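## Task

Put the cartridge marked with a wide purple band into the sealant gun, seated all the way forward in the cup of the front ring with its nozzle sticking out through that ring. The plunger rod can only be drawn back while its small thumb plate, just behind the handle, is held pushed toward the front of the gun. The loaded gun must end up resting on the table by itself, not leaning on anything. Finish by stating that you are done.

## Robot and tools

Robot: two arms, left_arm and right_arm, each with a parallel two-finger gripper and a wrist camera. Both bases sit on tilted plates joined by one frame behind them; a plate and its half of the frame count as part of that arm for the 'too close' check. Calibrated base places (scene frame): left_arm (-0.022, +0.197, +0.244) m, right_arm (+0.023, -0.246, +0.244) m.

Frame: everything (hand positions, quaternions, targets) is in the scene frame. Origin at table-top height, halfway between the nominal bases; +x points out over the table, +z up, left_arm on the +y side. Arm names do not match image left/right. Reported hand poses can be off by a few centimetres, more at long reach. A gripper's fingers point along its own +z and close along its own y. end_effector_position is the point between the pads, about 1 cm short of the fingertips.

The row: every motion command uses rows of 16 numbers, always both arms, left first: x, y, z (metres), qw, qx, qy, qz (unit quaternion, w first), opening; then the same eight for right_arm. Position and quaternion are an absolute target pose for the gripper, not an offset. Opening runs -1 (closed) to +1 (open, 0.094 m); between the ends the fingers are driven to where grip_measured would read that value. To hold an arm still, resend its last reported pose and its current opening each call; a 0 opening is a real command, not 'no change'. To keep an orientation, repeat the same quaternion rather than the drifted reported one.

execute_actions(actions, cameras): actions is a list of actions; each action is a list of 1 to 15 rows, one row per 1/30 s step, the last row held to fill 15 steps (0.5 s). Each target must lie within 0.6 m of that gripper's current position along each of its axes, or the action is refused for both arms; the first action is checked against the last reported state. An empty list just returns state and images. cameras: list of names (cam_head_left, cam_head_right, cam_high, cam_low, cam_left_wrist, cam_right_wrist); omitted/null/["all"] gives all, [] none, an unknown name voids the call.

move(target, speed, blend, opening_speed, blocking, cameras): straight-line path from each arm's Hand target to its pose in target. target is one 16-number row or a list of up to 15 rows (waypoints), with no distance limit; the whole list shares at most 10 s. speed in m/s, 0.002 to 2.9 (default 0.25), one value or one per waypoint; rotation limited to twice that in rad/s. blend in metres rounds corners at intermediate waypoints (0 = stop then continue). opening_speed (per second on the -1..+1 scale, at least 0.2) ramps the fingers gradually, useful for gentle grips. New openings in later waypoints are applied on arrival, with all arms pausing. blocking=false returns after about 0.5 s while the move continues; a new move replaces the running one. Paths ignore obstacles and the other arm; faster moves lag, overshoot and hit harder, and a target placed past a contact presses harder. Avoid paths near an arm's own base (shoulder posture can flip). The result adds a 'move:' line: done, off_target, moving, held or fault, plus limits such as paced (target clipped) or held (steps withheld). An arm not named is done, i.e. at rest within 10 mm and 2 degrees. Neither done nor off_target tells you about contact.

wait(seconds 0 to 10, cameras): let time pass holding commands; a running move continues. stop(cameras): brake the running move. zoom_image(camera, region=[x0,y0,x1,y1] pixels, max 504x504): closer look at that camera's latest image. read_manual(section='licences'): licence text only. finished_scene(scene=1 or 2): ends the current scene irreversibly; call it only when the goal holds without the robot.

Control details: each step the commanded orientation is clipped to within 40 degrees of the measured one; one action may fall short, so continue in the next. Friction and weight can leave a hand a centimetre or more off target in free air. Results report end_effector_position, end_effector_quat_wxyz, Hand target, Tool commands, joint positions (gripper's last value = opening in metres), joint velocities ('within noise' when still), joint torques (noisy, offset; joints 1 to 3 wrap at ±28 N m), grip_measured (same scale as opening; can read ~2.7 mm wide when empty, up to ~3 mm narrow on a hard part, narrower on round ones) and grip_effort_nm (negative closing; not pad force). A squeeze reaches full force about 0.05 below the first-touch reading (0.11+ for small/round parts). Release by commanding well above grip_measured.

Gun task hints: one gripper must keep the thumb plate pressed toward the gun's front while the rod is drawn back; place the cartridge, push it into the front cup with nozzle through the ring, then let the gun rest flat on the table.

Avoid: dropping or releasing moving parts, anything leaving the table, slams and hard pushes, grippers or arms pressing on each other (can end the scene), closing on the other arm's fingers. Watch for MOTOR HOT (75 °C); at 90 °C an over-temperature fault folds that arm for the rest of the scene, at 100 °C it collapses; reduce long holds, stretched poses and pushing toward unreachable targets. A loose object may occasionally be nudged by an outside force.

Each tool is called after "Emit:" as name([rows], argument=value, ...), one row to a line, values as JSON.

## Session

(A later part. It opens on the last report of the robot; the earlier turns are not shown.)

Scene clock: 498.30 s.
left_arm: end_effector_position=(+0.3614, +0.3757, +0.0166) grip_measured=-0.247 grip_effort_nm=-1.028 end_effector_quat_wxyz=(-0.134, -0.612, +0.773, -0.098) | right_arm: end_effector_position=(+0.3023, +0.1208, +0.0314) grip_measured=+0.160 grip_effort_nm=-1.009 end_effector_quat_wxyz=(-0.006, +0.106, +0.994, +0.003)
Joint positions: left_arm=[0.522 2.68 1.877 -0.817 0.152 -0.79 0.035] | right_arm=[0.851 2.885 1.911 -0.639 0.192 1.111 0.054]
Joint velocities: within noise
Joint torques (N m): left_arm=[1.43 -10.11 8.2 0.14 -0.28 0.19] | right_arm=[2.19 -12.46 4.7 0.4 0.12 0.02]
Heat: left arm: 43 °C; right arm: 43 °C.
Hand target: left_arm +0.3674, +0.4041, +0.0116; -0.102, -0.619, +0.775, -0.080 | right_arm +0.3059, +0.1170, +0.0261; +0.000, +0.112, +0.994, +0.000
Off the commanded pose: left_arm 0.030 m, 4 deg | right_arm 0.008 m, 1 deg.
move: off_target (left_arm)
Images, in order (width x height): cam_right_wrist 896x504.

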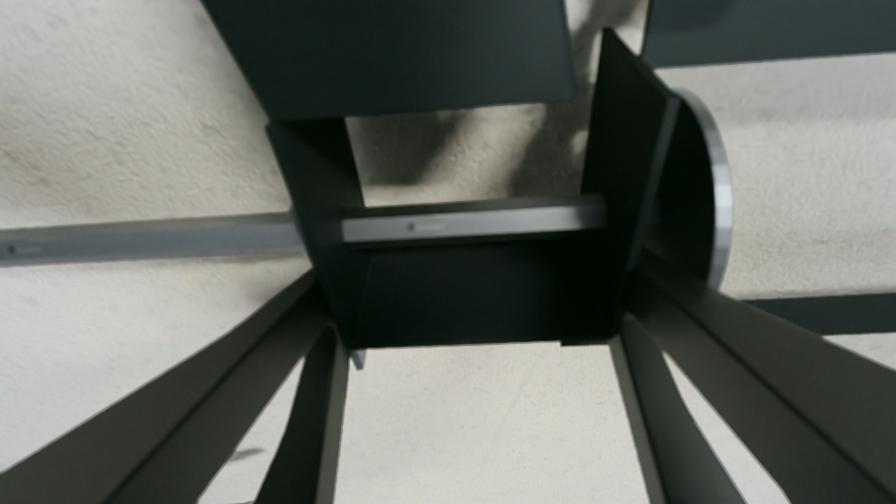

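Emit:
move(target=[0.3630,0.3830,0.010,-0.102,-0.618,0.775,-0.081,-0.36,0.306,0.119,0.026,0,0.112,0.994,0,0.05], cameras=[], speed=0.05)

Emit:
move(target=[0.3630,0.3830,0.010,-0.102,-0.618,0.775,-0.081,-0.36,0.304,0.119,0.028,0,0.112,0.994,0,0.25], cameras=["cam_right_wrist"], speed=0.05)

Emit:
move(target=[0.3630,0.3830,0.010,-0.102,-0.618,0.775,-0.081,-0.36,0.304,0.124,0.085,0,0.112,0.994,0,0.25], cameras=["cam_right_wrist"], speed=0.08)

Scene clock: 505.27 s.
left_arm: end_effector_position=(+0.3584, +0.3712, +0.0125) grip_measured=-0.247 grip_effort_nm=-1.033 end_effector_quat_wxyz=(-0.131, -0.614, +0.771, -0.102) | right_arm: end_effector_position=(+0.3021, +0.1201, +0.0314) grip_measured=+0.159 grip_effort_nm=-1.009 end_effector_quat_wxyz=(-0.006, +0.103, +0.995, +0.001)
Joint positions: left_arm=[0.52 2.672 1.834 -0.775 0.158 -0.797 0.035] | right_arm=[0.851 2.885 1.911 -0.642 0.193 1.104 0.054]
Joint velocities: within noise
Joint torques (N m): left_arm=[-1.24 -12.21 2.58 0.33 -0.34 -0.08] | right_arm=[2.5 -12 5.75 0.33 0.1 0.12]
Heat: left arm: 42 °C; right arm: 44 °C.
Hand target: left_arm +0.3630, +0.3830, +0.0107; -0.104, -0.618, +0.775, -0.081 | right_arm +0.3059, +0.1189, +0.0261; +0.000, +0.112, +0.994, +0.000
Off the commanded pose: left_arm 0.013 m, 4 deg | right_arm 0.007 m, 1 deg.
move: off_target (left_arm)
No camera images: "cameras" was empty.

Scene clock: 505.97 s.
left_arm: end_effector_position=(+0.3584, +0.3712, +0.0125) grip_measured=-0.247 grip_effort_nm=-1.033 end_effector_quat_wxyz=(-0.131, -0.615, +0.771, -0.102) | right_arm: end_effector_position=(+0.3029, +0.1211, +0.0314) grip_measured=+0.250 grip_effort_nm=0.027 end_effector_quat_wxyz=(-0.004, +0.105, +0.994, +0.003)
Joint positions: left_arm=[0.52 2.672 1.834 -0.775 0.158 -0.797 0.035] | right_arm=[0.851 2.885 1.911 -0.637 0.193 1.108 0.059]
Joint velocities: within noise
Joint torques (N m): left_arm=[-1.32 -12.05 2.45 0.36 -0.33 -0.11] | right_arm=[2.8 -12.7 4.9 0.32 0.11 0.11]
Heat: left arm: 43 °C; right arm: 44 °C.
Hand target: left_arm +0.3630, +0.3830, +0.0106; -0.104, -0.618, +0.775, -0.081 | right_arm +0.3040, +0.1189, +0.0281; +0.000, +0.112, +0.994, +0.000
Off the commanded pose: left_arm 0.013 m, 4 deg | right_arm 0.004 m, 1 deg.
move: off_target (left_arm)
Images, in order (width x height): cam_right_wrist 896x504.

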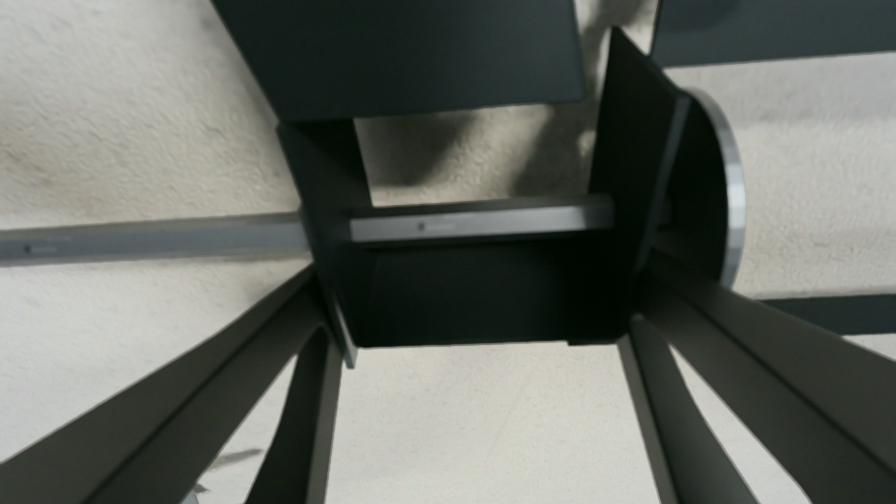

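Scene clock: 507.10 s.
left_arm: end_effector_position=(+0.3585, +0.3708, +0.0125) grip_measured=-0.247 grip_effort_nm=-1.028 end_effector_quat_wxyz=(-0.132, -0.614, +0.771, -0.101) | right_arm: end_effector_position=(+0.3040, +0.1223, +0.0489) grip_measured=+0.250 grip_effort_nm=0.027 end_effector_quat_wxyz=(-0.004, +0.116, +0.993, +0.005)
Joint positions: left_arm=[0.519 2.672 1.834 -0.775 0.157 -0.798 0.035] | right_arm=[0.858 2.839 1.893 -0.662 0.193 1.137 0.059]
Joint velocities: within noise
Joint torques (N m): left_arm=[-1.16 -12.11 2.44 0.4 -0.34 -0.03] | right_arm=[4.89 -19.75 4.75 -0.58 0.11 0.16]
Heat: left arm: 43 °C; right arm: 45 °C.
Hand target: left_arm +0.3630, +0.3829, +0.0107; -0.104, -0.618, +0.775, -0.081 | right_arm +0.3043, +0.1245, +0.0826; +0.000, +0.112, +0.994, +0.001
Off the commanded pose: left_arm 0.013 m, 4 deg | right_arm 0.036 m, 1 deg.
move: off_target (left_arm, right_arm)
Images, in order (width x height): cam_right_wrist 896x504.

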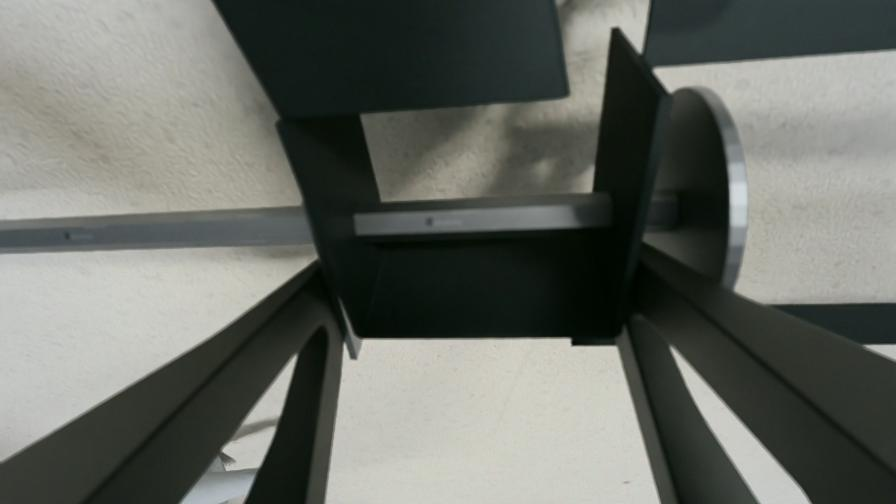

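Emit:
move(target=[0.3630,0.3830,0.010,-0.102,-0.618,0.775,-0.081,-0.36,0.304,0.121,0.026,0,0.112,0.994,0,0.25], cameras=[], speed=0.05)

Emit:
move(target=[0.3600,0.3730,0.012,-0.102,-0.618,0.775,-0.081,-0.36,0.304,0.120,0.028,0,0.112,0.994,0,0.40], cameras=["cam_right_wrist"], speed=0.05)

Scene clock: 511.83 s.
left_arm: end_effector_position=(+0.3584, +0.3708, +0.0125) grip_measured=-0.247 grip_effort_nm=-1.033 end_effector_quat_wxyz=(-0.132, -0.614, +0.771, -0.101) | right_arm: end_effector_position=(+0.3027, +0.1234, +0.0347) grip_measured=+0.250 grip_effort_nm=-0.012 end_effector_quat_wxyz=(-0.002, +0.117, +0.993, +0.007)
Joint positions: left_arm=[0.519 2.672 1.834 -0.776 0.156 -0.798 0.035] | right_arm=[0.855 2.874 1.901 -0.629 0.193 1.135 0.059]
Joint velocities: within noise
Joint torques (N m): left_arm=[-1.02 -12.21 2.39 0.36 -0.3 -0.07] | right_arm=[2.52 -10.92 6.8 0.22 0.11 -0.12]
Heat: left arm: 46 °C; right arm: 48 °C.
Hand target: left_arm +0.3630, +0.3829, +0.0107; -0.104, -0.618, +0.775, -0.081 | right_arm +0.3039, +0.1209, +0.0262; +0.000, +0.112, +0.994, +0.000
Off the commanded pose: left_arm 0.013 m, 4 deg | right_arm 0.009 m, 1 deg.
move: off_target (left_arm)
No camera images: "cameras" was empty.

Scene clock: 512.67 s.
left_arm: end_effector_position=(+0.3579, +0.3699, +0.0125) grip_measured=-0.247 grip_effort_nm=-1.028 end_effector_quat_wxyz=(-0.117, -0.615, +0.774, -0.094) | right_arm: end_effector_position=(+0.3031, +0.1241, +0.0344) grip_measured=+0.397 grip_effort_nm=0.168 end_effector_quat_wxyz=(-0.002, +0.112, +0.994, +0.009)
Joint positions: left_arm=[0.511 2.644 1.776 -0.718 0.139 -0.808 0.035] | right_arm=[0.855 2.876 1.903 -0.626 0.192 1.123 0.066]
Joint velocities: within noise
Joint torques (N m): left_arm=[-1.83 -11.96 2.25 0.23 -0.17 -0.12] | right_arm=[2.48 -11.69 6.05 0.19 0.14 -0.01]
Heat: left arm: 46 °C; right arm: 48 °C.
Hand target: left_arm +0.3600, +0.3731, +0.0122; -0.103, -0.618, +0.775, -0.081 | right_arm +0.3039, +0.1199, +0.0281; +0.000, +0.112, +0.994, +0.000
Off the commanded pose: left_arm 0.004 m, 2 deg | right_arm 0.008 m, 1 deg.
move: done
Images, in order (width x height): cam_right_wrist 896x504.

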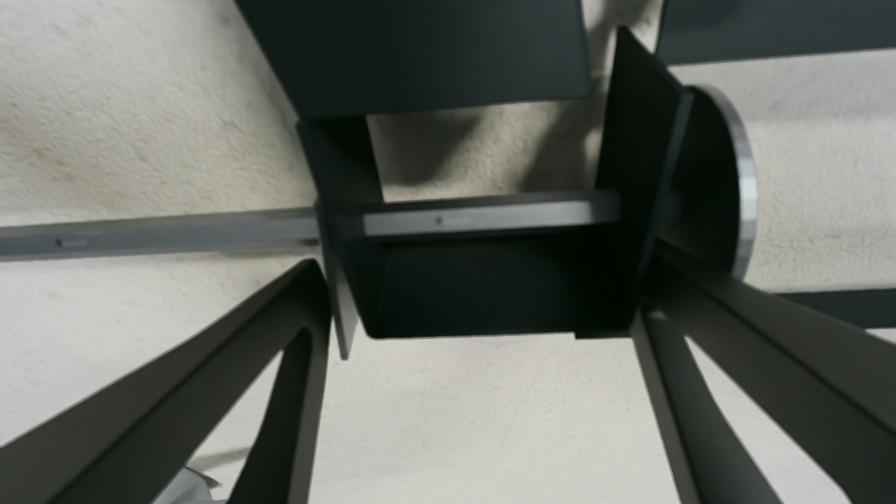

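Emit:
move(target=[0.3600,0.3730,0.012,-0.102,-0.618,0.775,-0.081,-0.36,0.304,0.124,0.062,0,0.112,0.994,0,0.36], cameras=["cam_right_wrist","cam_low"], speed=0.08)

Scene clock: 515.80 s.
left_arm: end_effector_position=(+0.3578, +0.3699, +0.0124) grip_measured=-0.247 grip_effort_nm=-1.028 end_effector_quat_wxyz=(-0.117, -0.615, +0.774, -0.093) | right_arm: end_effector_position=(+0.3024, +0.1214, +0.0399) grip_measured=+0.363 grip_effort_nm=-0.120 end_effector_quat_wxyz=(-0.005, +0.115, +0.993, +0.003)
Joint positions: left_arm=[0.511 2.644 1.776 -0.717 0.138 -0.808 0.035] | right_arm=[0.855 2.863 1.903 -0.653 0.192 1.132 0.064]
Joint velocities: within noise
Joint torques (N m): left_arm=[-1.92 -11.99 2.3 0.23 -0.15 -0.16] | right_arm=[4.29 -17.26 5.09 -0.28 0.1 0.1]
Heat: left arm: 47 °C; right arm: 48 °C.
Hand target: left_arm +0.3600, +0.3731, +0.0121; -0.103, -0.618, +0.775, -0.081 | right_arm +0.3040, +0.1242, +0.0611; +0.000, +0.112, +0.994, +0.000
Off the commanded pose: left_arm 0.004 m, 2 deg | right_arm 0.022 m, 1 deg.
move: off_target (right_arm)
Images, in order (width x height): cam_low 896x504, cam_right_wrist 896x504.

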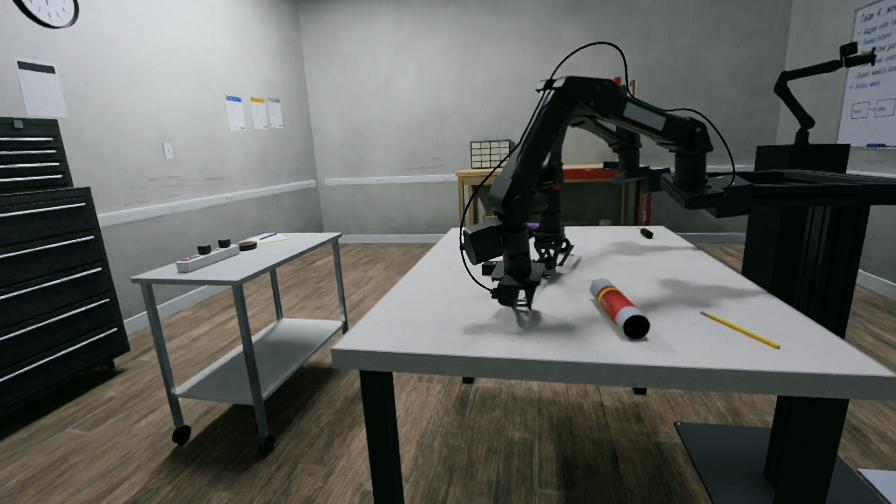

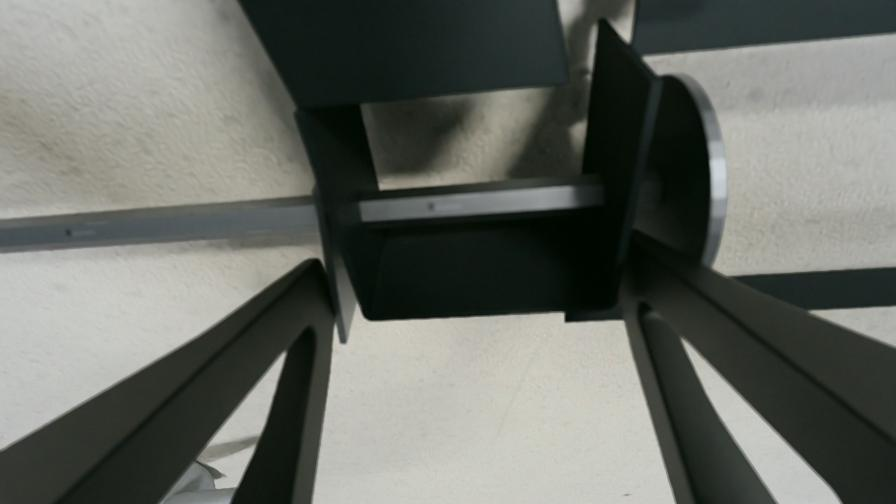

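Emit:
move(target=[0.3600,0.3730,0.012,-0.102,-0.618,0.775,-0.081,-0.36,0.304,0.124,0.11,0,0.112,0.994,0,0.36], cameras=["cam_right_wrist"], speed=0.1)

Scene clock: 518.47 s.
left_arm: end_effector_position=(+0.3578, +0.3699, +0.0124) grip_measured=-0.247 grip_effort_nm=-1.033 end_effector_quat_wxyz=(-0.117, -0.615, +0.774, -0.093) | right_arm: end_effector_position=(+0.3041, +0.1189, +0.0923) grip_measured=+0.363 grip_effort_nm=-0.120 end_effector_quat_wxyz=(-0.009, +0.114, +0.993, -0.005)
Joint positions: left_arm=[0.511 2.644 1.776 -0.717 0.138 -0.808 0.035] | right_arm=[0.873 2.741 1.887 -0.781 0.192 1.152 0.064]
Joint velocities: within noise
Joint torques (N m): left_arm=[-1.94 -11.9 2.19 0.24 -0.16 -0.11] | right_arm=[4.64 -16.47 4.89 0.04 0.11 0.1]
Heat: left arm: 48 °C; right arm: 49 °C.
Hand target: left_arm +0.3600, +0.3731, +0.0121; -0.103, -0.618, +0.775, -0.081 | right_arm +0.3039, +0.1241, +0.1096; +0.000, +0.112, +0.994, +0.000
Off the commanded pose: left_arm 0.004 m, 2 deg | right_arm 0.018 m, 1 deg.
move: off_target (right_arm)
Images, in order (width x height): cam_right_wrist 896x504.

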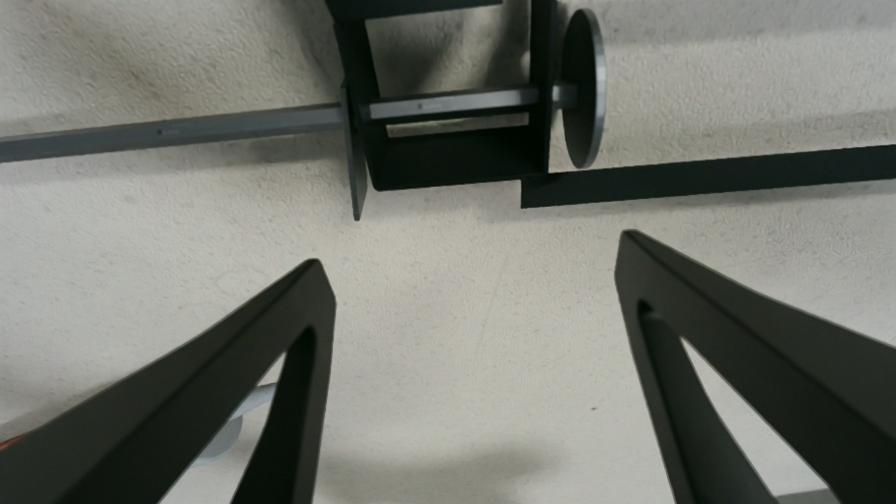

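Emit:
move([
  [0.3600,0.3730,0.012,-0.102,-0.618,0.775,-0.081,0.2,0.304,0.124,0.12,0,0.112,0.994,0,0.36],
  [0.3600,0.3730,0.012,-0.102,-0.618,0.775,-0.081,0.2,0.304,0.124,0.14,0,0.112,0.994,0,0.36],
  [0.3500,0.3730,0.15,-0.102,-0.618,0.775,-0.081,0.2,0.32,-0.20,0.25,0,0.0,1,0,1],
], cameras=["cam_right_wrist","cam_head_left","cam_head_right"], speed=[0.1,0.1,0.2])

Scene clock: 527.10 s.
left_arm: end_effector_position=(+0.3433, +0.3724, +0.1284) grip_measured=+0.197 grip_effort_nm=0.134 end_effector_quat_wxyz=(-0.118, -0.618, +0.773, -0.081) | right_arm: end_effector_position=(+0.3220, -0.1994, +0.2447) grip_measured=+0.997 grip_effort_nm=0.168 end_effector_quat_wxyz=(-0.002, +0.000, +1.000, -0.005)
Joint positions: left_arm=[0.501 2.298 1.621 -0.912 0.116 -0.826 0.056] | right_arm=[0.235 1.683 1.022 -0.83 0.198 0.271 0.094]
Joint velocities: within noise
Joint torques (N m): left_arm=[-2.3 -14.68 4.6 -0.26 0 -0.11] | right_arm=[1.33 -8.99 5.24 0.08 -0.08 -0.02]
Heat: left arm: 49 °C; right arm: 51 °C.
Hand target: left_arm +0.3498, +0.3728, +0.1493; -0.102, -0.618, +0.775, -0.081 | right_arm +0.3200, -0.2000, +0.2499; +0.000, +0.000, +1.000, +0.000
Off the commanded pose: left_arm 0.023 m, 2 deg | right_arm 0.006 m, 1 deg.
move: off_target (left_arm)
Images, in order (width x height): cam_head_left 896x504, cam_head_right 896x504, cam_right_wrist 896x504.

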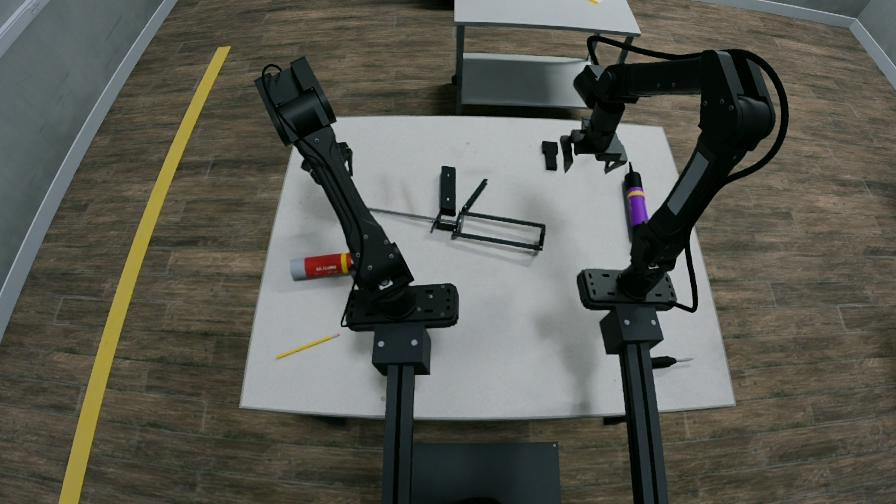

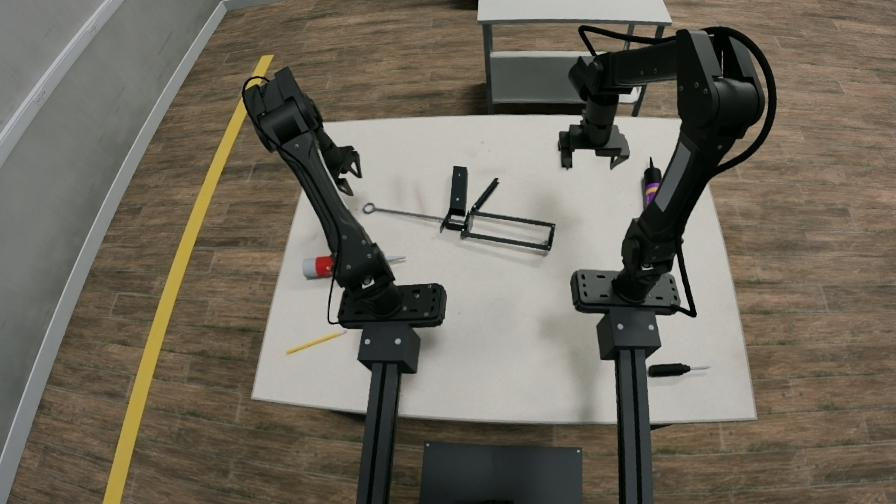

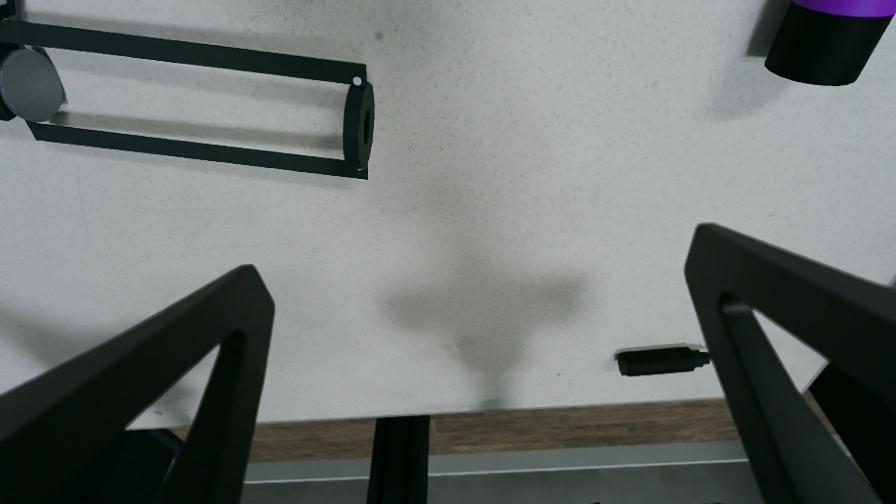

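Emit:
move(target=[0.3500,0.3730,0.13,-0.102,-0.618,0.775,-0.081,0.2,0.378,-0.438,0.13,0,0.0575,0.9983,0,1], cameras=["cam_right_wrist","cam_left_wrist"], speed=0.25)

Scene clock: 551.53 s.
left_arm: end_effector_position=(+0.3465, +0.3742, +0.1277) grip_measured=+0.197 grip_effort_nm=0.129 end_effector_quat_wxyz=(-0.111, -0.619, +0.773, -0.082) | right_arm: end_effector_position=(+0.3688, -0.4377, +0.1309) grip_measured=+0.997 grip_effort_nm=0.168 end_effector_quat_wxyz=(-0.010, +0.061, +0.998, -0.004)
Joint positions: left_arm=[0.501 2.298 1.621 -0.897 0.115 -0.826 0.056] | right_arm=[-0.524 2.103 1.293 -0.584 0.094 -0.366 0.094]
Joint velocities: within noise
Joint torques (N m): left_arm=[-1.94 -11.17 4.07 0.12 0.03 -0.06] | right_arm=[1.2 -9.39 6.72 0.26 -0.14 -0.08]
Heat: left arm: 47 °C; right arm: 46 °C.
Hand target: left_arm +0.3500, +0.3730, +0.1301; -0.102, -0.618, +0.775, -0.081 | right_arm +0.3778, -0.4380, +0.1302; +0.000, +0.057, +0.998, +0.000
Off the commanded pose: left_arm 0.004 m, 1 deg | right_arm 0.009 m, 1 deg.
move: done
Images, in order (width x height): cam_left_wrist 896x504, cam_right_wrist 896x504.

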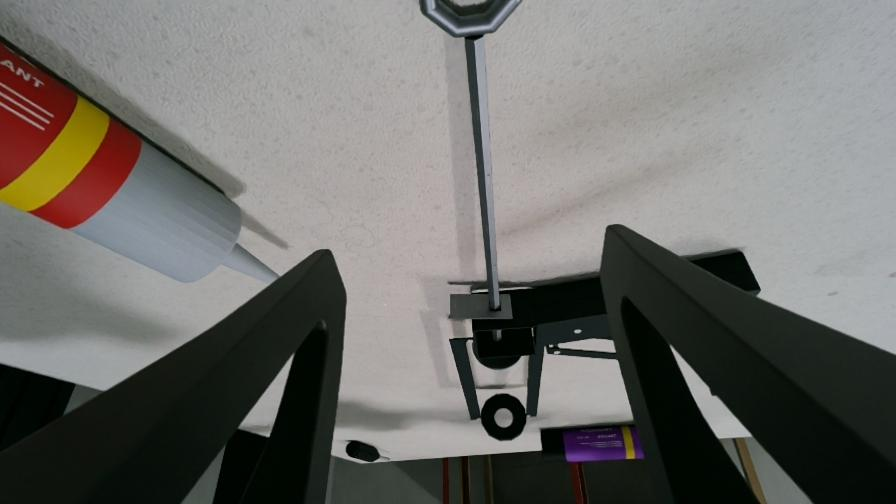

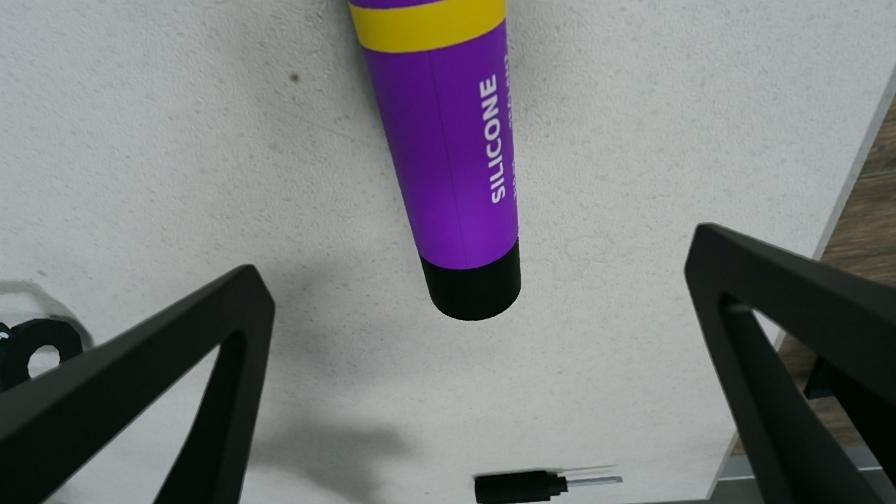

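Emit:
move(target=[0.3500,0.3730,0.13,-0.102,-0.618,0.775,-0.081,0.2,0.380,-0.432,0.045,0,0.0628,0.998,0,1], cameras=["cam_right_wrist"], speed=0.12)

Scene clock: 566.03 s.
left_arm: end_effector_position=(+0.3468, +0.3743, +0.1276) grip_measured=+0.197 grip_effort_nm=0.139 end_effector_quat_wxyz=(-0.110, -0.619, +0.774, -0.083) | right_arm: end_effector_position=(+0.3697, -0.4306, +0.0475) grip_measured=+0.997 grip_effort_nm=0.168 end_effector_quat_wxyz=(-0.015, +0.060, +0.998, -0.001)
Joint positions: left_arm=[0.501 2.298 1.621 -0.896 0.115 -0.826 0.056] | right_arm=[-0.524 2.347 1.317 -0.376 0.093 -0.366 0.094]
Joint velocities: within noise
Joint torques (N m): left_arm=[-1.81 -11.26 4 0.07 0.03 -0.06] | right_arm=[1.09 -10 5.33 0.42 -0.12 0.06]
Heat: left arm: 44 °C; right arm: 47 °C.
Hand target: left_arm +0.3501, +0.3730, +0.1301; -0.102, -0.618, +0.775, -0.081 | right_arm +0.3798, -0.4319, +0.0453; +0.000, +0.063, +0.998, +0.000
Off the commanded pose: left_arm 0.004 m, 1 deg | right_arm 0.011 m, 2 deg.
move: off_target (right_arm)
Images, in order (width x height): cam_right_wrist 896x504.

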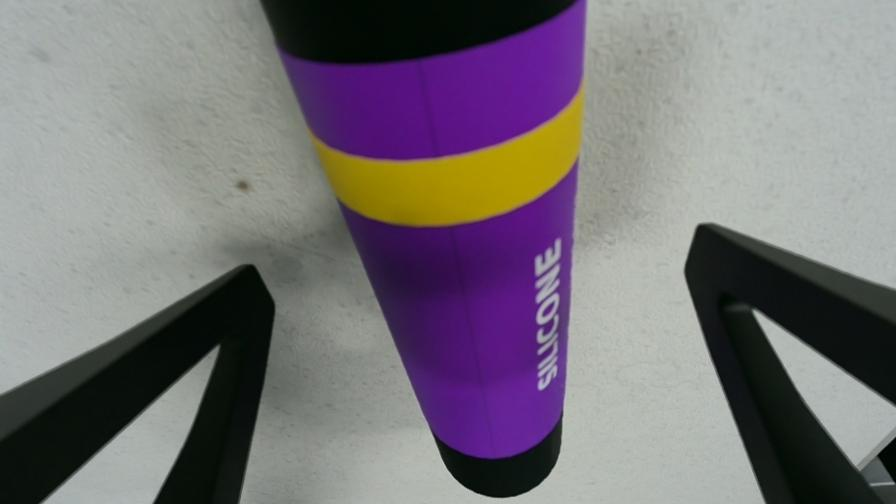

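Emit:
move(target=[0.3500,0.3730,0.13,-0.102,-0.618,0.775,-0.081,0.2,0.381,-0.432,0.022,0,0.0628,0.998,0,1], cameras=["cam_right_wrist"], speed=0.08)

Emit:
move(target=[0.3500,0.3730,0.13,-0.102,-0.618,0.775,-0.081,0.2,0.381,-0.432,0.022,0,0.0628,0.998,0,0.0], cameras=["cam_right_wrist"], opening_speed=0.5)

Scene clock: 570.57 s.
left_arm: end_effector_position=(+0.3469, +0.3744, +0.1276) grip_measured=+0.197 grip_effort_nm=0.134 end_effector_quat_wxyz=(-0.110, -0.619, +0.774, -0.083) | right_arm: end_effector_position=(+0.3722, -0.4299, +0.0255) grip_measured=+0.997 grip_effort_nm=0.173 end_effector_quat_wxyz=(-0.014, +0.060, +0.998, -0.001)
Joint positions: left_arm=[0.501 2.298 1.621 -0.895 0.115 -0.826 0.056] | right_arm=[-0.524 2.42 1.348 -0.331 0.093 -0.366 0.094]
Joint velocities: within noise
Joint torques (N m): left_arm=[-1.96 -11.25 4.1 0.06 0.05 -0.08] | right_arm=[0.85 -9.98 5.11 0.41 -0.11 0.03]
Heat: left arm: 44 °C; right arm: 46 °C.
Hand target: left_arm +0.3501, +0.3730, +0.1301; -0.102, -0.618, +0.775, -0.081 | right_arm +0.3808, -0.4320, +0.0223; +0.000, +0.063, +0.998, +0.000
Off the commanded pose: left_arm 0.004 m, 1 deg | right_arm 0.010 m, 2 deg.
move: done
Images, in order (width x height): cam_right_wrist 896x504.

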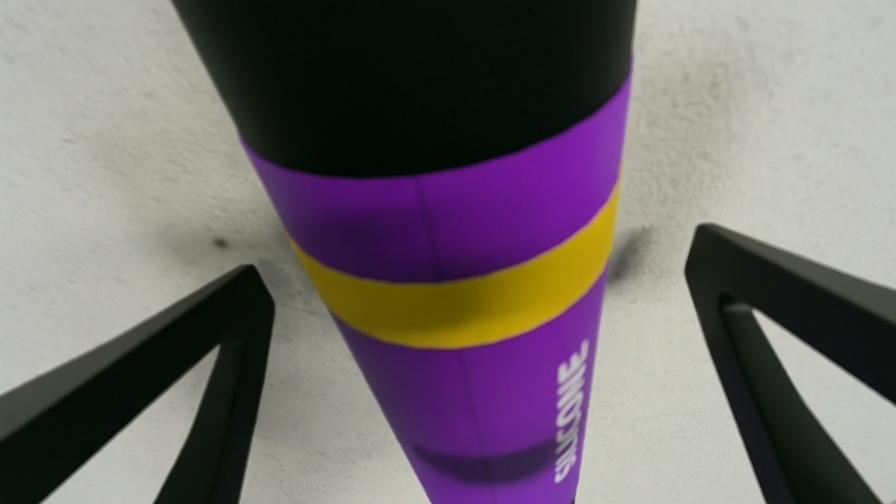

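Scene clock: 572.77 s.
left_arm: end_effector_position=(+0.3469, +0.3744, +0.1276) grip_measured=+0.197 grip_effort_nm=0.139 end_effector_quat_wxyz=(-0.110, -0.619, +0.774, -0.083) | right_arm: end_effector_position=(+0.3724, -0.4299, +0.0254) grip_measured=+0.025 grip_effort_nm=-0.950 end_effector_quat_wxyz=(-0.014, +0.060, +0.998, -0.001)
Joint positions: left_arm=[0.501 2.298 1.621 -0.895 0.115 -0.826 0.056] | right_arm=[-0.524 2.42 1.348 -0.33 0.092 -0.366 0.048]
Joint velocities: within noise
Joint torques (N m): left_arm=[-1.94 -11.28 4.01 0.07 0.03 -0.03] | right_arm=[0.91 -9.98 5.04 0.41 -0.12 0.02]
Heat: left arm: 44 °C; right arm: 46 °C.
Hand target: left_arm +0.3500, +0.3730, +0.1301; -0.102, -0.618, +0.775, -0.081 | right_arm +0.3809, -0.4320, +0.0223; +0.000, +0.063, +0.998, +0.000
Off the commanded pose: left_arm 0.004 m, 1 deg | right_arm 0.010 m, 2 deg.
move: done
Images, in order (width x height): cam_right_wrist 896x504.

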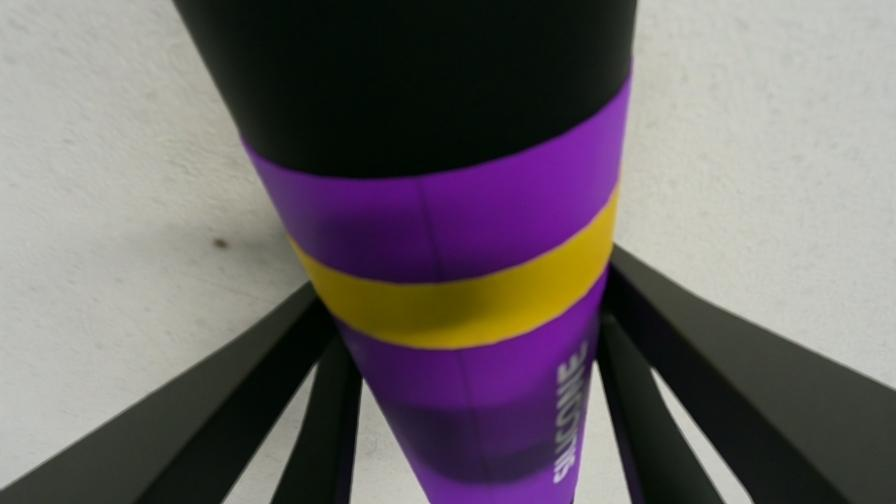

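Emit:
move([
  [0.3500,0.3730,0.13,-0.102,-0.618,0.775,-0.081,0.2,0.381,-0.432,0.11,0,0.0628,0.998,0,-0.1],
  [0.3500,0.3730,0.13,-0.102,-0.618,0.775,-0.081,0.2,0.36,-0.34,0.11,0,0.766,0.643,0,-0.1],
], cameras=["cam_right_wrist","cam_head_right","cam_high"], speed=[0.12,0.25], blend=[0.02,0])

Scene clock: 586.07 s.
left_arm: end_effector_position=(+0.3469, +0.3745, +0.1276) grip_measured=+0.197 grip_effort_nm=0.129 end_effector_quat_wxyz=(-0.110, -0.619, +0.774, -0.082) | right_arm: end_effector_position=(+0.3468, -0.3369, +0.0943) grip_measured=+0.023 grip_effort_nm=-1.004 end_effector_quat_wxyz=(-0.027, +0.765, +0.643, -0.009)
Joint positions: left_arm=[0.501 2.298 1.621 -0.895 0.115 -0.826 0.056] | right_arm=[-0.307 2.121 1.05 -0.382 0.103 1.475 0.048]
Joint velocities: within noise
Joint torques (N m): left_arm=[-1.87 -11.18 3.84 0.02 0.02 -0.09] | right_arm=[2.55 -13.9 3.51 0.17 0.16 0.13]
Heat: left arm: 43 °C; right arm: 48 °C.
Hand target: left_arm +0.3500, +0.3730, +0.1301; -0.102, -0.618, +0.775, -0.081 | right_arm +0.3599, -0.3398, +0.1097; +0.000, +0.766, +0.643, +0.001
Off the commanded pose: left_arm 0.004 m, 1 deg | right_arm 0.021 m, 3 deg.
move: off_target (right_arm)
Images, in order (width x height): cam_head_right 896x504, cam_high 896x504, cam_right_wrist 896x504.

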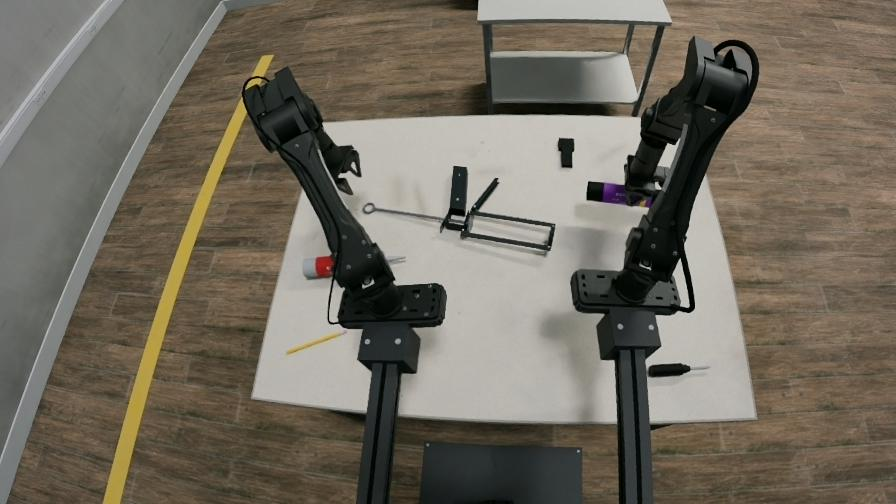

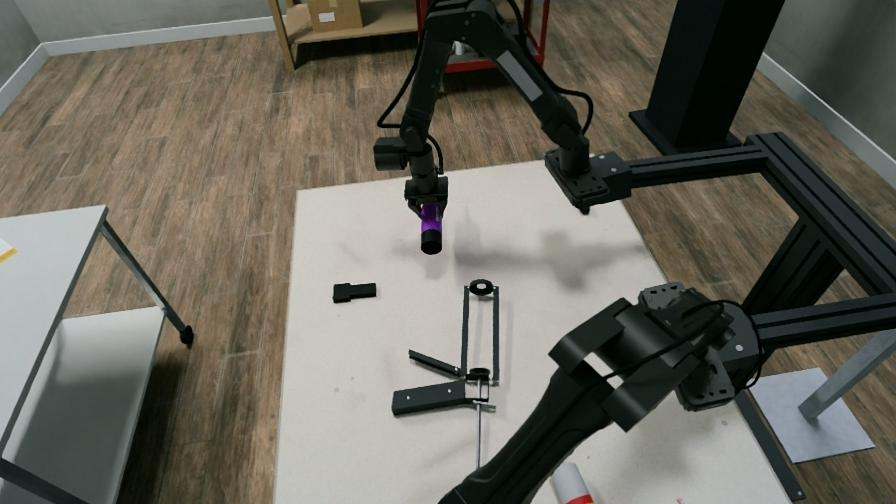

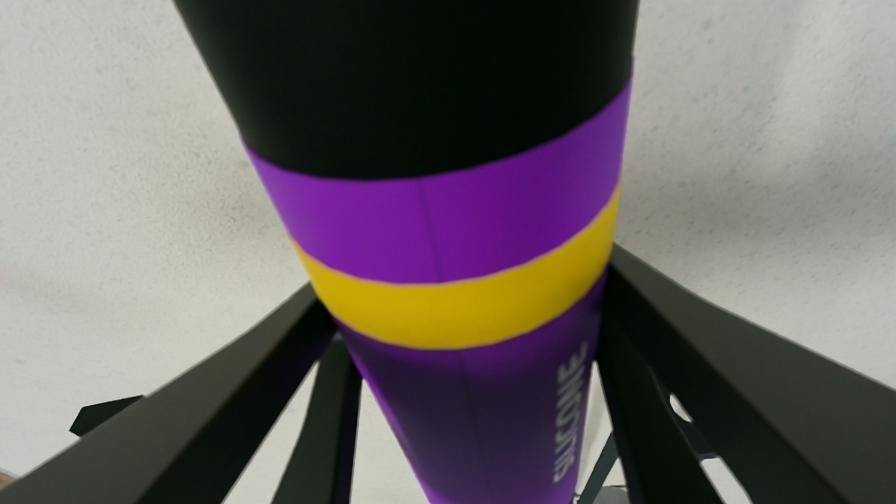

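Emit:
move(target=[0.3500,0.3730,0.13,-0.102,-0.618,0.775,-0.081,0.2,0.36,-0.340,0.024,0,0.766,0.643,0,-0.1], cameras=["cam_low","cam_head_right"], speed=0.08)

Emit:
zoom_image(camera="cam_low", region=[440, 190, 640, 320])

Scene clock: 593.00 s.
left_arm: end_effector_position=(+0.3469, +0.3745, +0.1276) grip_measured=+0.197 grip_effort_nm=0.134 end_effector_quat_wxyz=(-0.110, -0.619, +0.774, -0.082) | right_arm: end_effector_position=(+0.3498, -0.3325, +0.0246) grip_measured=+0.023 grip_effort_nm=-1.009 end_effector_quat_wxyz=(-0.017, +0.763, +0.646, -0.003)
Joint positions: left_arm=[0.501 2.298 1.621 -0.895 0.115 -0.826 0.056] | right_arm=[-0.315 2.358 1.084 -0.156 0.103 1.457 0.048]
Joint velocities: within noise
Joint torques (N m): left_arm=[-2.03 -11.33 4.12 0.08 0.05 -0.07] | right_arm=[0.8 -9.44 4.25 0.37 0.11 -0.01]
Heat: left arm: 43 °C; right arm: 48 °C.
Hand target: left_arm +0.3500, +0.3730, +0.1301; -0.102, -0.618, +0.775, -0.081 | right_arm +0.3599, -0.3400, +0.0244; +0.000, +0.766, +0.643, +0.000
Off the commanded pose: left_arm 0.004 m, 1 deg | right_arm 0.013 m, 2 deg.
move: off_target (right_arm)
Images, in order (width x height): cam_head_right 896x504, cam_low 896x504.

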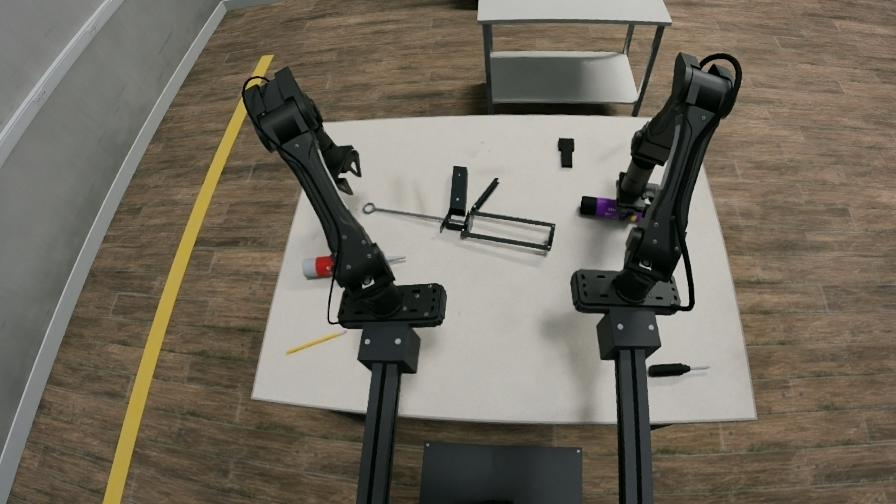

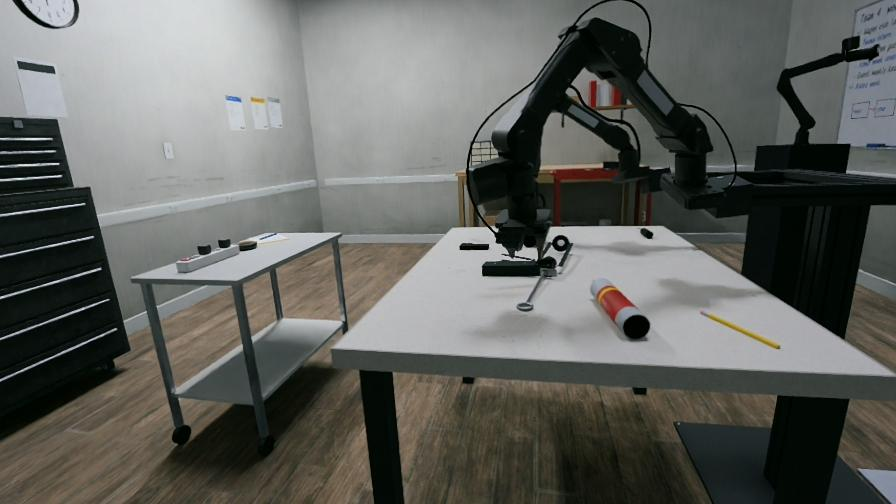

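Scaled by 2.520 from the camera's 896x504 image, which has a finer 1280x720 frame.

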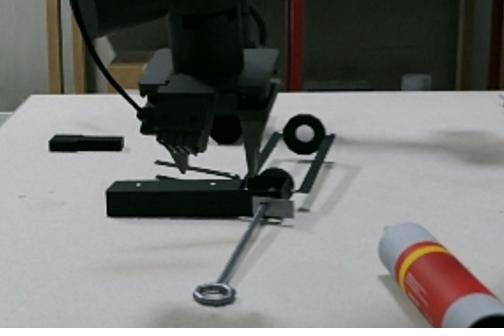

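Placed (touching). Release and raise, look from above between them.

Emit:
move(target=[0.3500,0.3730,0.13,-0.102,-0.618,0.775,-0.081,0.2,0.36,-0.340,0.024,0,0.766,0.643,0,0.7], cameras=[], opening_speed=0.7)

Emit:
move([
  [0.3500,0.3730,0.13,-0.102,-0.618,0.775,-0.081,0.2,0.36,-0.340,0.13,0,0.766,0.643,0,0.7],
  [0.3500,0.3730,0.13,-0.102,-0.618,0.775,-0.081,0.2,0.31,-0.20,0.36,0.343,-0.058,0.937,-0.017,1],
], cameras=["cam_right_wrist","cam_head_right","cam_head_left"], speed=[0.12,0.3])

Scene clock: 597.20 s.
left_arm: end_effector_position=(+0.3469, +0.3745, +0.1276) grip_measured=+0.197 grip_effort_nm=0.134 end_effector_quat_wxyz=(-0.110, -0.619, +0.774, -0.082) | right_arm: end_effector_position=(+0.3541, -0.3339, +0.0251) grip_measured=+0.697 grip_effort_nm=0.168 end_effector_quat_wxyz=(-0.012, +0.763, +0.646, +0.000)
Joint positions: left_arm=[0.501 2.298 1.621 -0.895 0.115 -0.826 0.056] | right_arm=[-0.315 2.358 1.091 -0.15 0.103 1.456 0.08]
Joint velocities: within noise
Joint torques (N m): left_arm=[-1.89 -11.21 4.11 0.07 0.02 -0.05] | right_arm=[0.83 -9.47 3.75 0.33 0.13 0]
Heat: left arm: 43 °C; right arm: 47 °C.
Hand target: left_arm +0.3500, +0.3730, +0.1301; -0.102, -0.618, +0.775, -0.081 | right_arm +0.3599, -0.3400, +0.0242; +0.000, +0.766, +0.643, +0.000
Off the commanded pose: left_arm 0.004 m, 1 deg | right_arm 0.009 m, 1 deg.
move: done
No camera images: "cameras" was empty.

Scene clock: 602.70 s.
left_arm: end_effector_position=(+0.3470, +0.3745, +0.1275) grip_measured=+0.197 grip_effort_nm=0.129 end_effector_quat_wxyz=(-0.110, -0.619, +0.774, -0.082) | right_arm: end_effector_position=(+0.3062, -0.1999, +0.3476) grip_measured=+0.997 grip_effort_nm=0.173 end_effector_quat_wxyz=(+0.328, -0.060, +0.943, -0.017)
Joint positions: left_arm=[0.501 2.298 1.621 -0.894 0.115 -0.826 0.056] | right_arm=[0.496 0.954 0.614 -0.545 0.481 0.179 0.094]
Joint velocities: within noise
Joint torques (N m): left_arm=[-2.03 -11.34 4.1 0.03 0.02 -0.08] | right_arm=[1.51 -3 9.24 1.31 0.26 -0.01]
Heat: left arm: 43 °C; right arm: 46 °C.
Hand target: left_arm +0.3501, +0.3730, +0.1301; -0.102, -0.618, +0.775, -0.081 | right_arm +0.3100, -0.2001, +0.3597; +0.343, -0.058, +0.937, -0.017
Off the commanded pose: left_arm 0.004 m, 1 deg | right_arm 0.013 m, 2 deg.
move: off_target (right_arm); target 2's new opening was sent with right_arm's hand 0.013 m and 2 deg from that target
Images, in order (width x height): cam_head_left 896x504, cam_head_right 896x504, cam_right_wrist 896x504.

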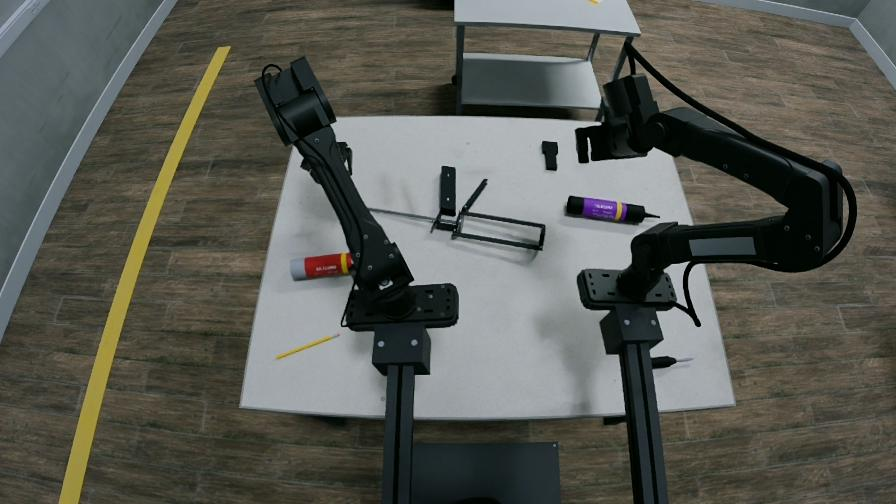

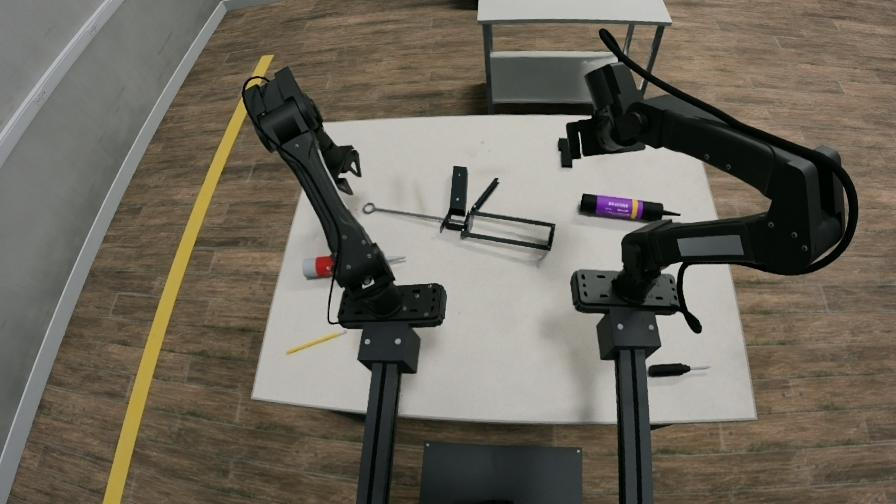

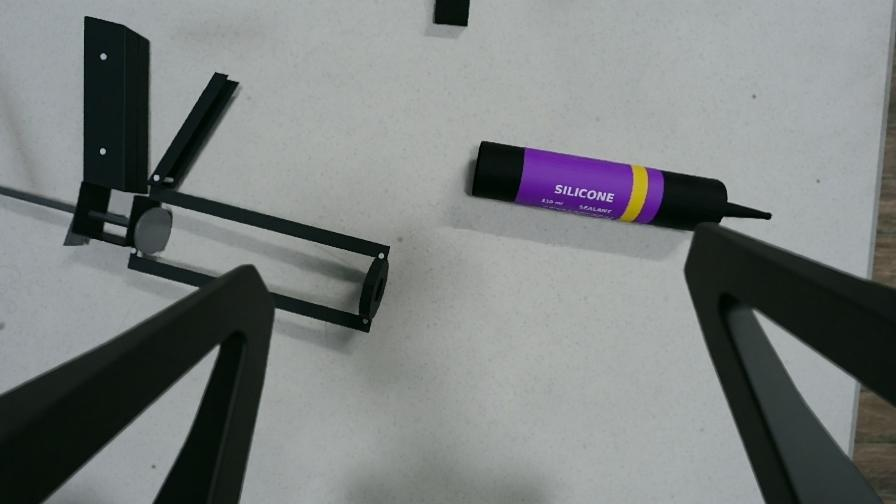

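Emit:
move(target=[0.358,0.3735,0.022,-0.102,-0.618,0.775,-0.081,0.2,0.31,-0.20,0.34,0.343,-0.058,0.937,-0.017,-1], cameras=["cam_left_wrist"], speed=0.12)

Scene clock: 621.03 s.
left_arm: end_effector_position=(+0.3552, +0.3699, +0.0300) grip_measured=+0.197 grip_effort_nm=0.134 end_effector_quat_wxyz=(-0.108, -0.619, +0.774, -0.083) | right_arm: end_effector_position=(+0.3064, -0.1990, +0.3382) grip_measured=-0.992 grip_effort_nm=-0.379 end_effector_quat_wxyz=(+0.334, -0.065, +0.940, -0.018)
Joint positions: left_arm=[0.501 2.569 1.703 -0.701 0.115 -0.826 0.056] | right_arm=[0.491 0.954 0.568 -0.483 0.481 0.158 0]
Joint velocities: within noise
Joint torques (N m): left_arm=[-0.79 -8.99 6.15 0.09 0.05 0.1] | right_arm=[-0.17 -1.95 6.78 1.63 0.11 -0.02]
Heat: left arm: 43 °C; right arm: 43 °C.
Hand target: left_arm +0.3578, +0.3734, +0.0223; -0.102, -0.618, +0.775, -0.081 | right_arm +0.3099, -0.2000, +0.3400; +0.343, -0.058, +0.937, -0.017
Off the commanded pose: left_arm 0.009 m, 1 deg | right_arm 0.004 m, 1 deg.
move: done
Images, in order (width x height): cam_left_wrist 896x504.

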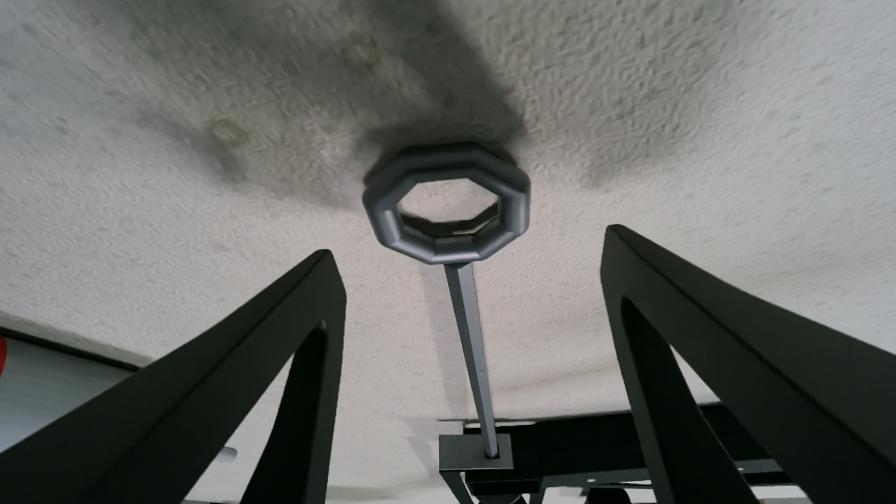

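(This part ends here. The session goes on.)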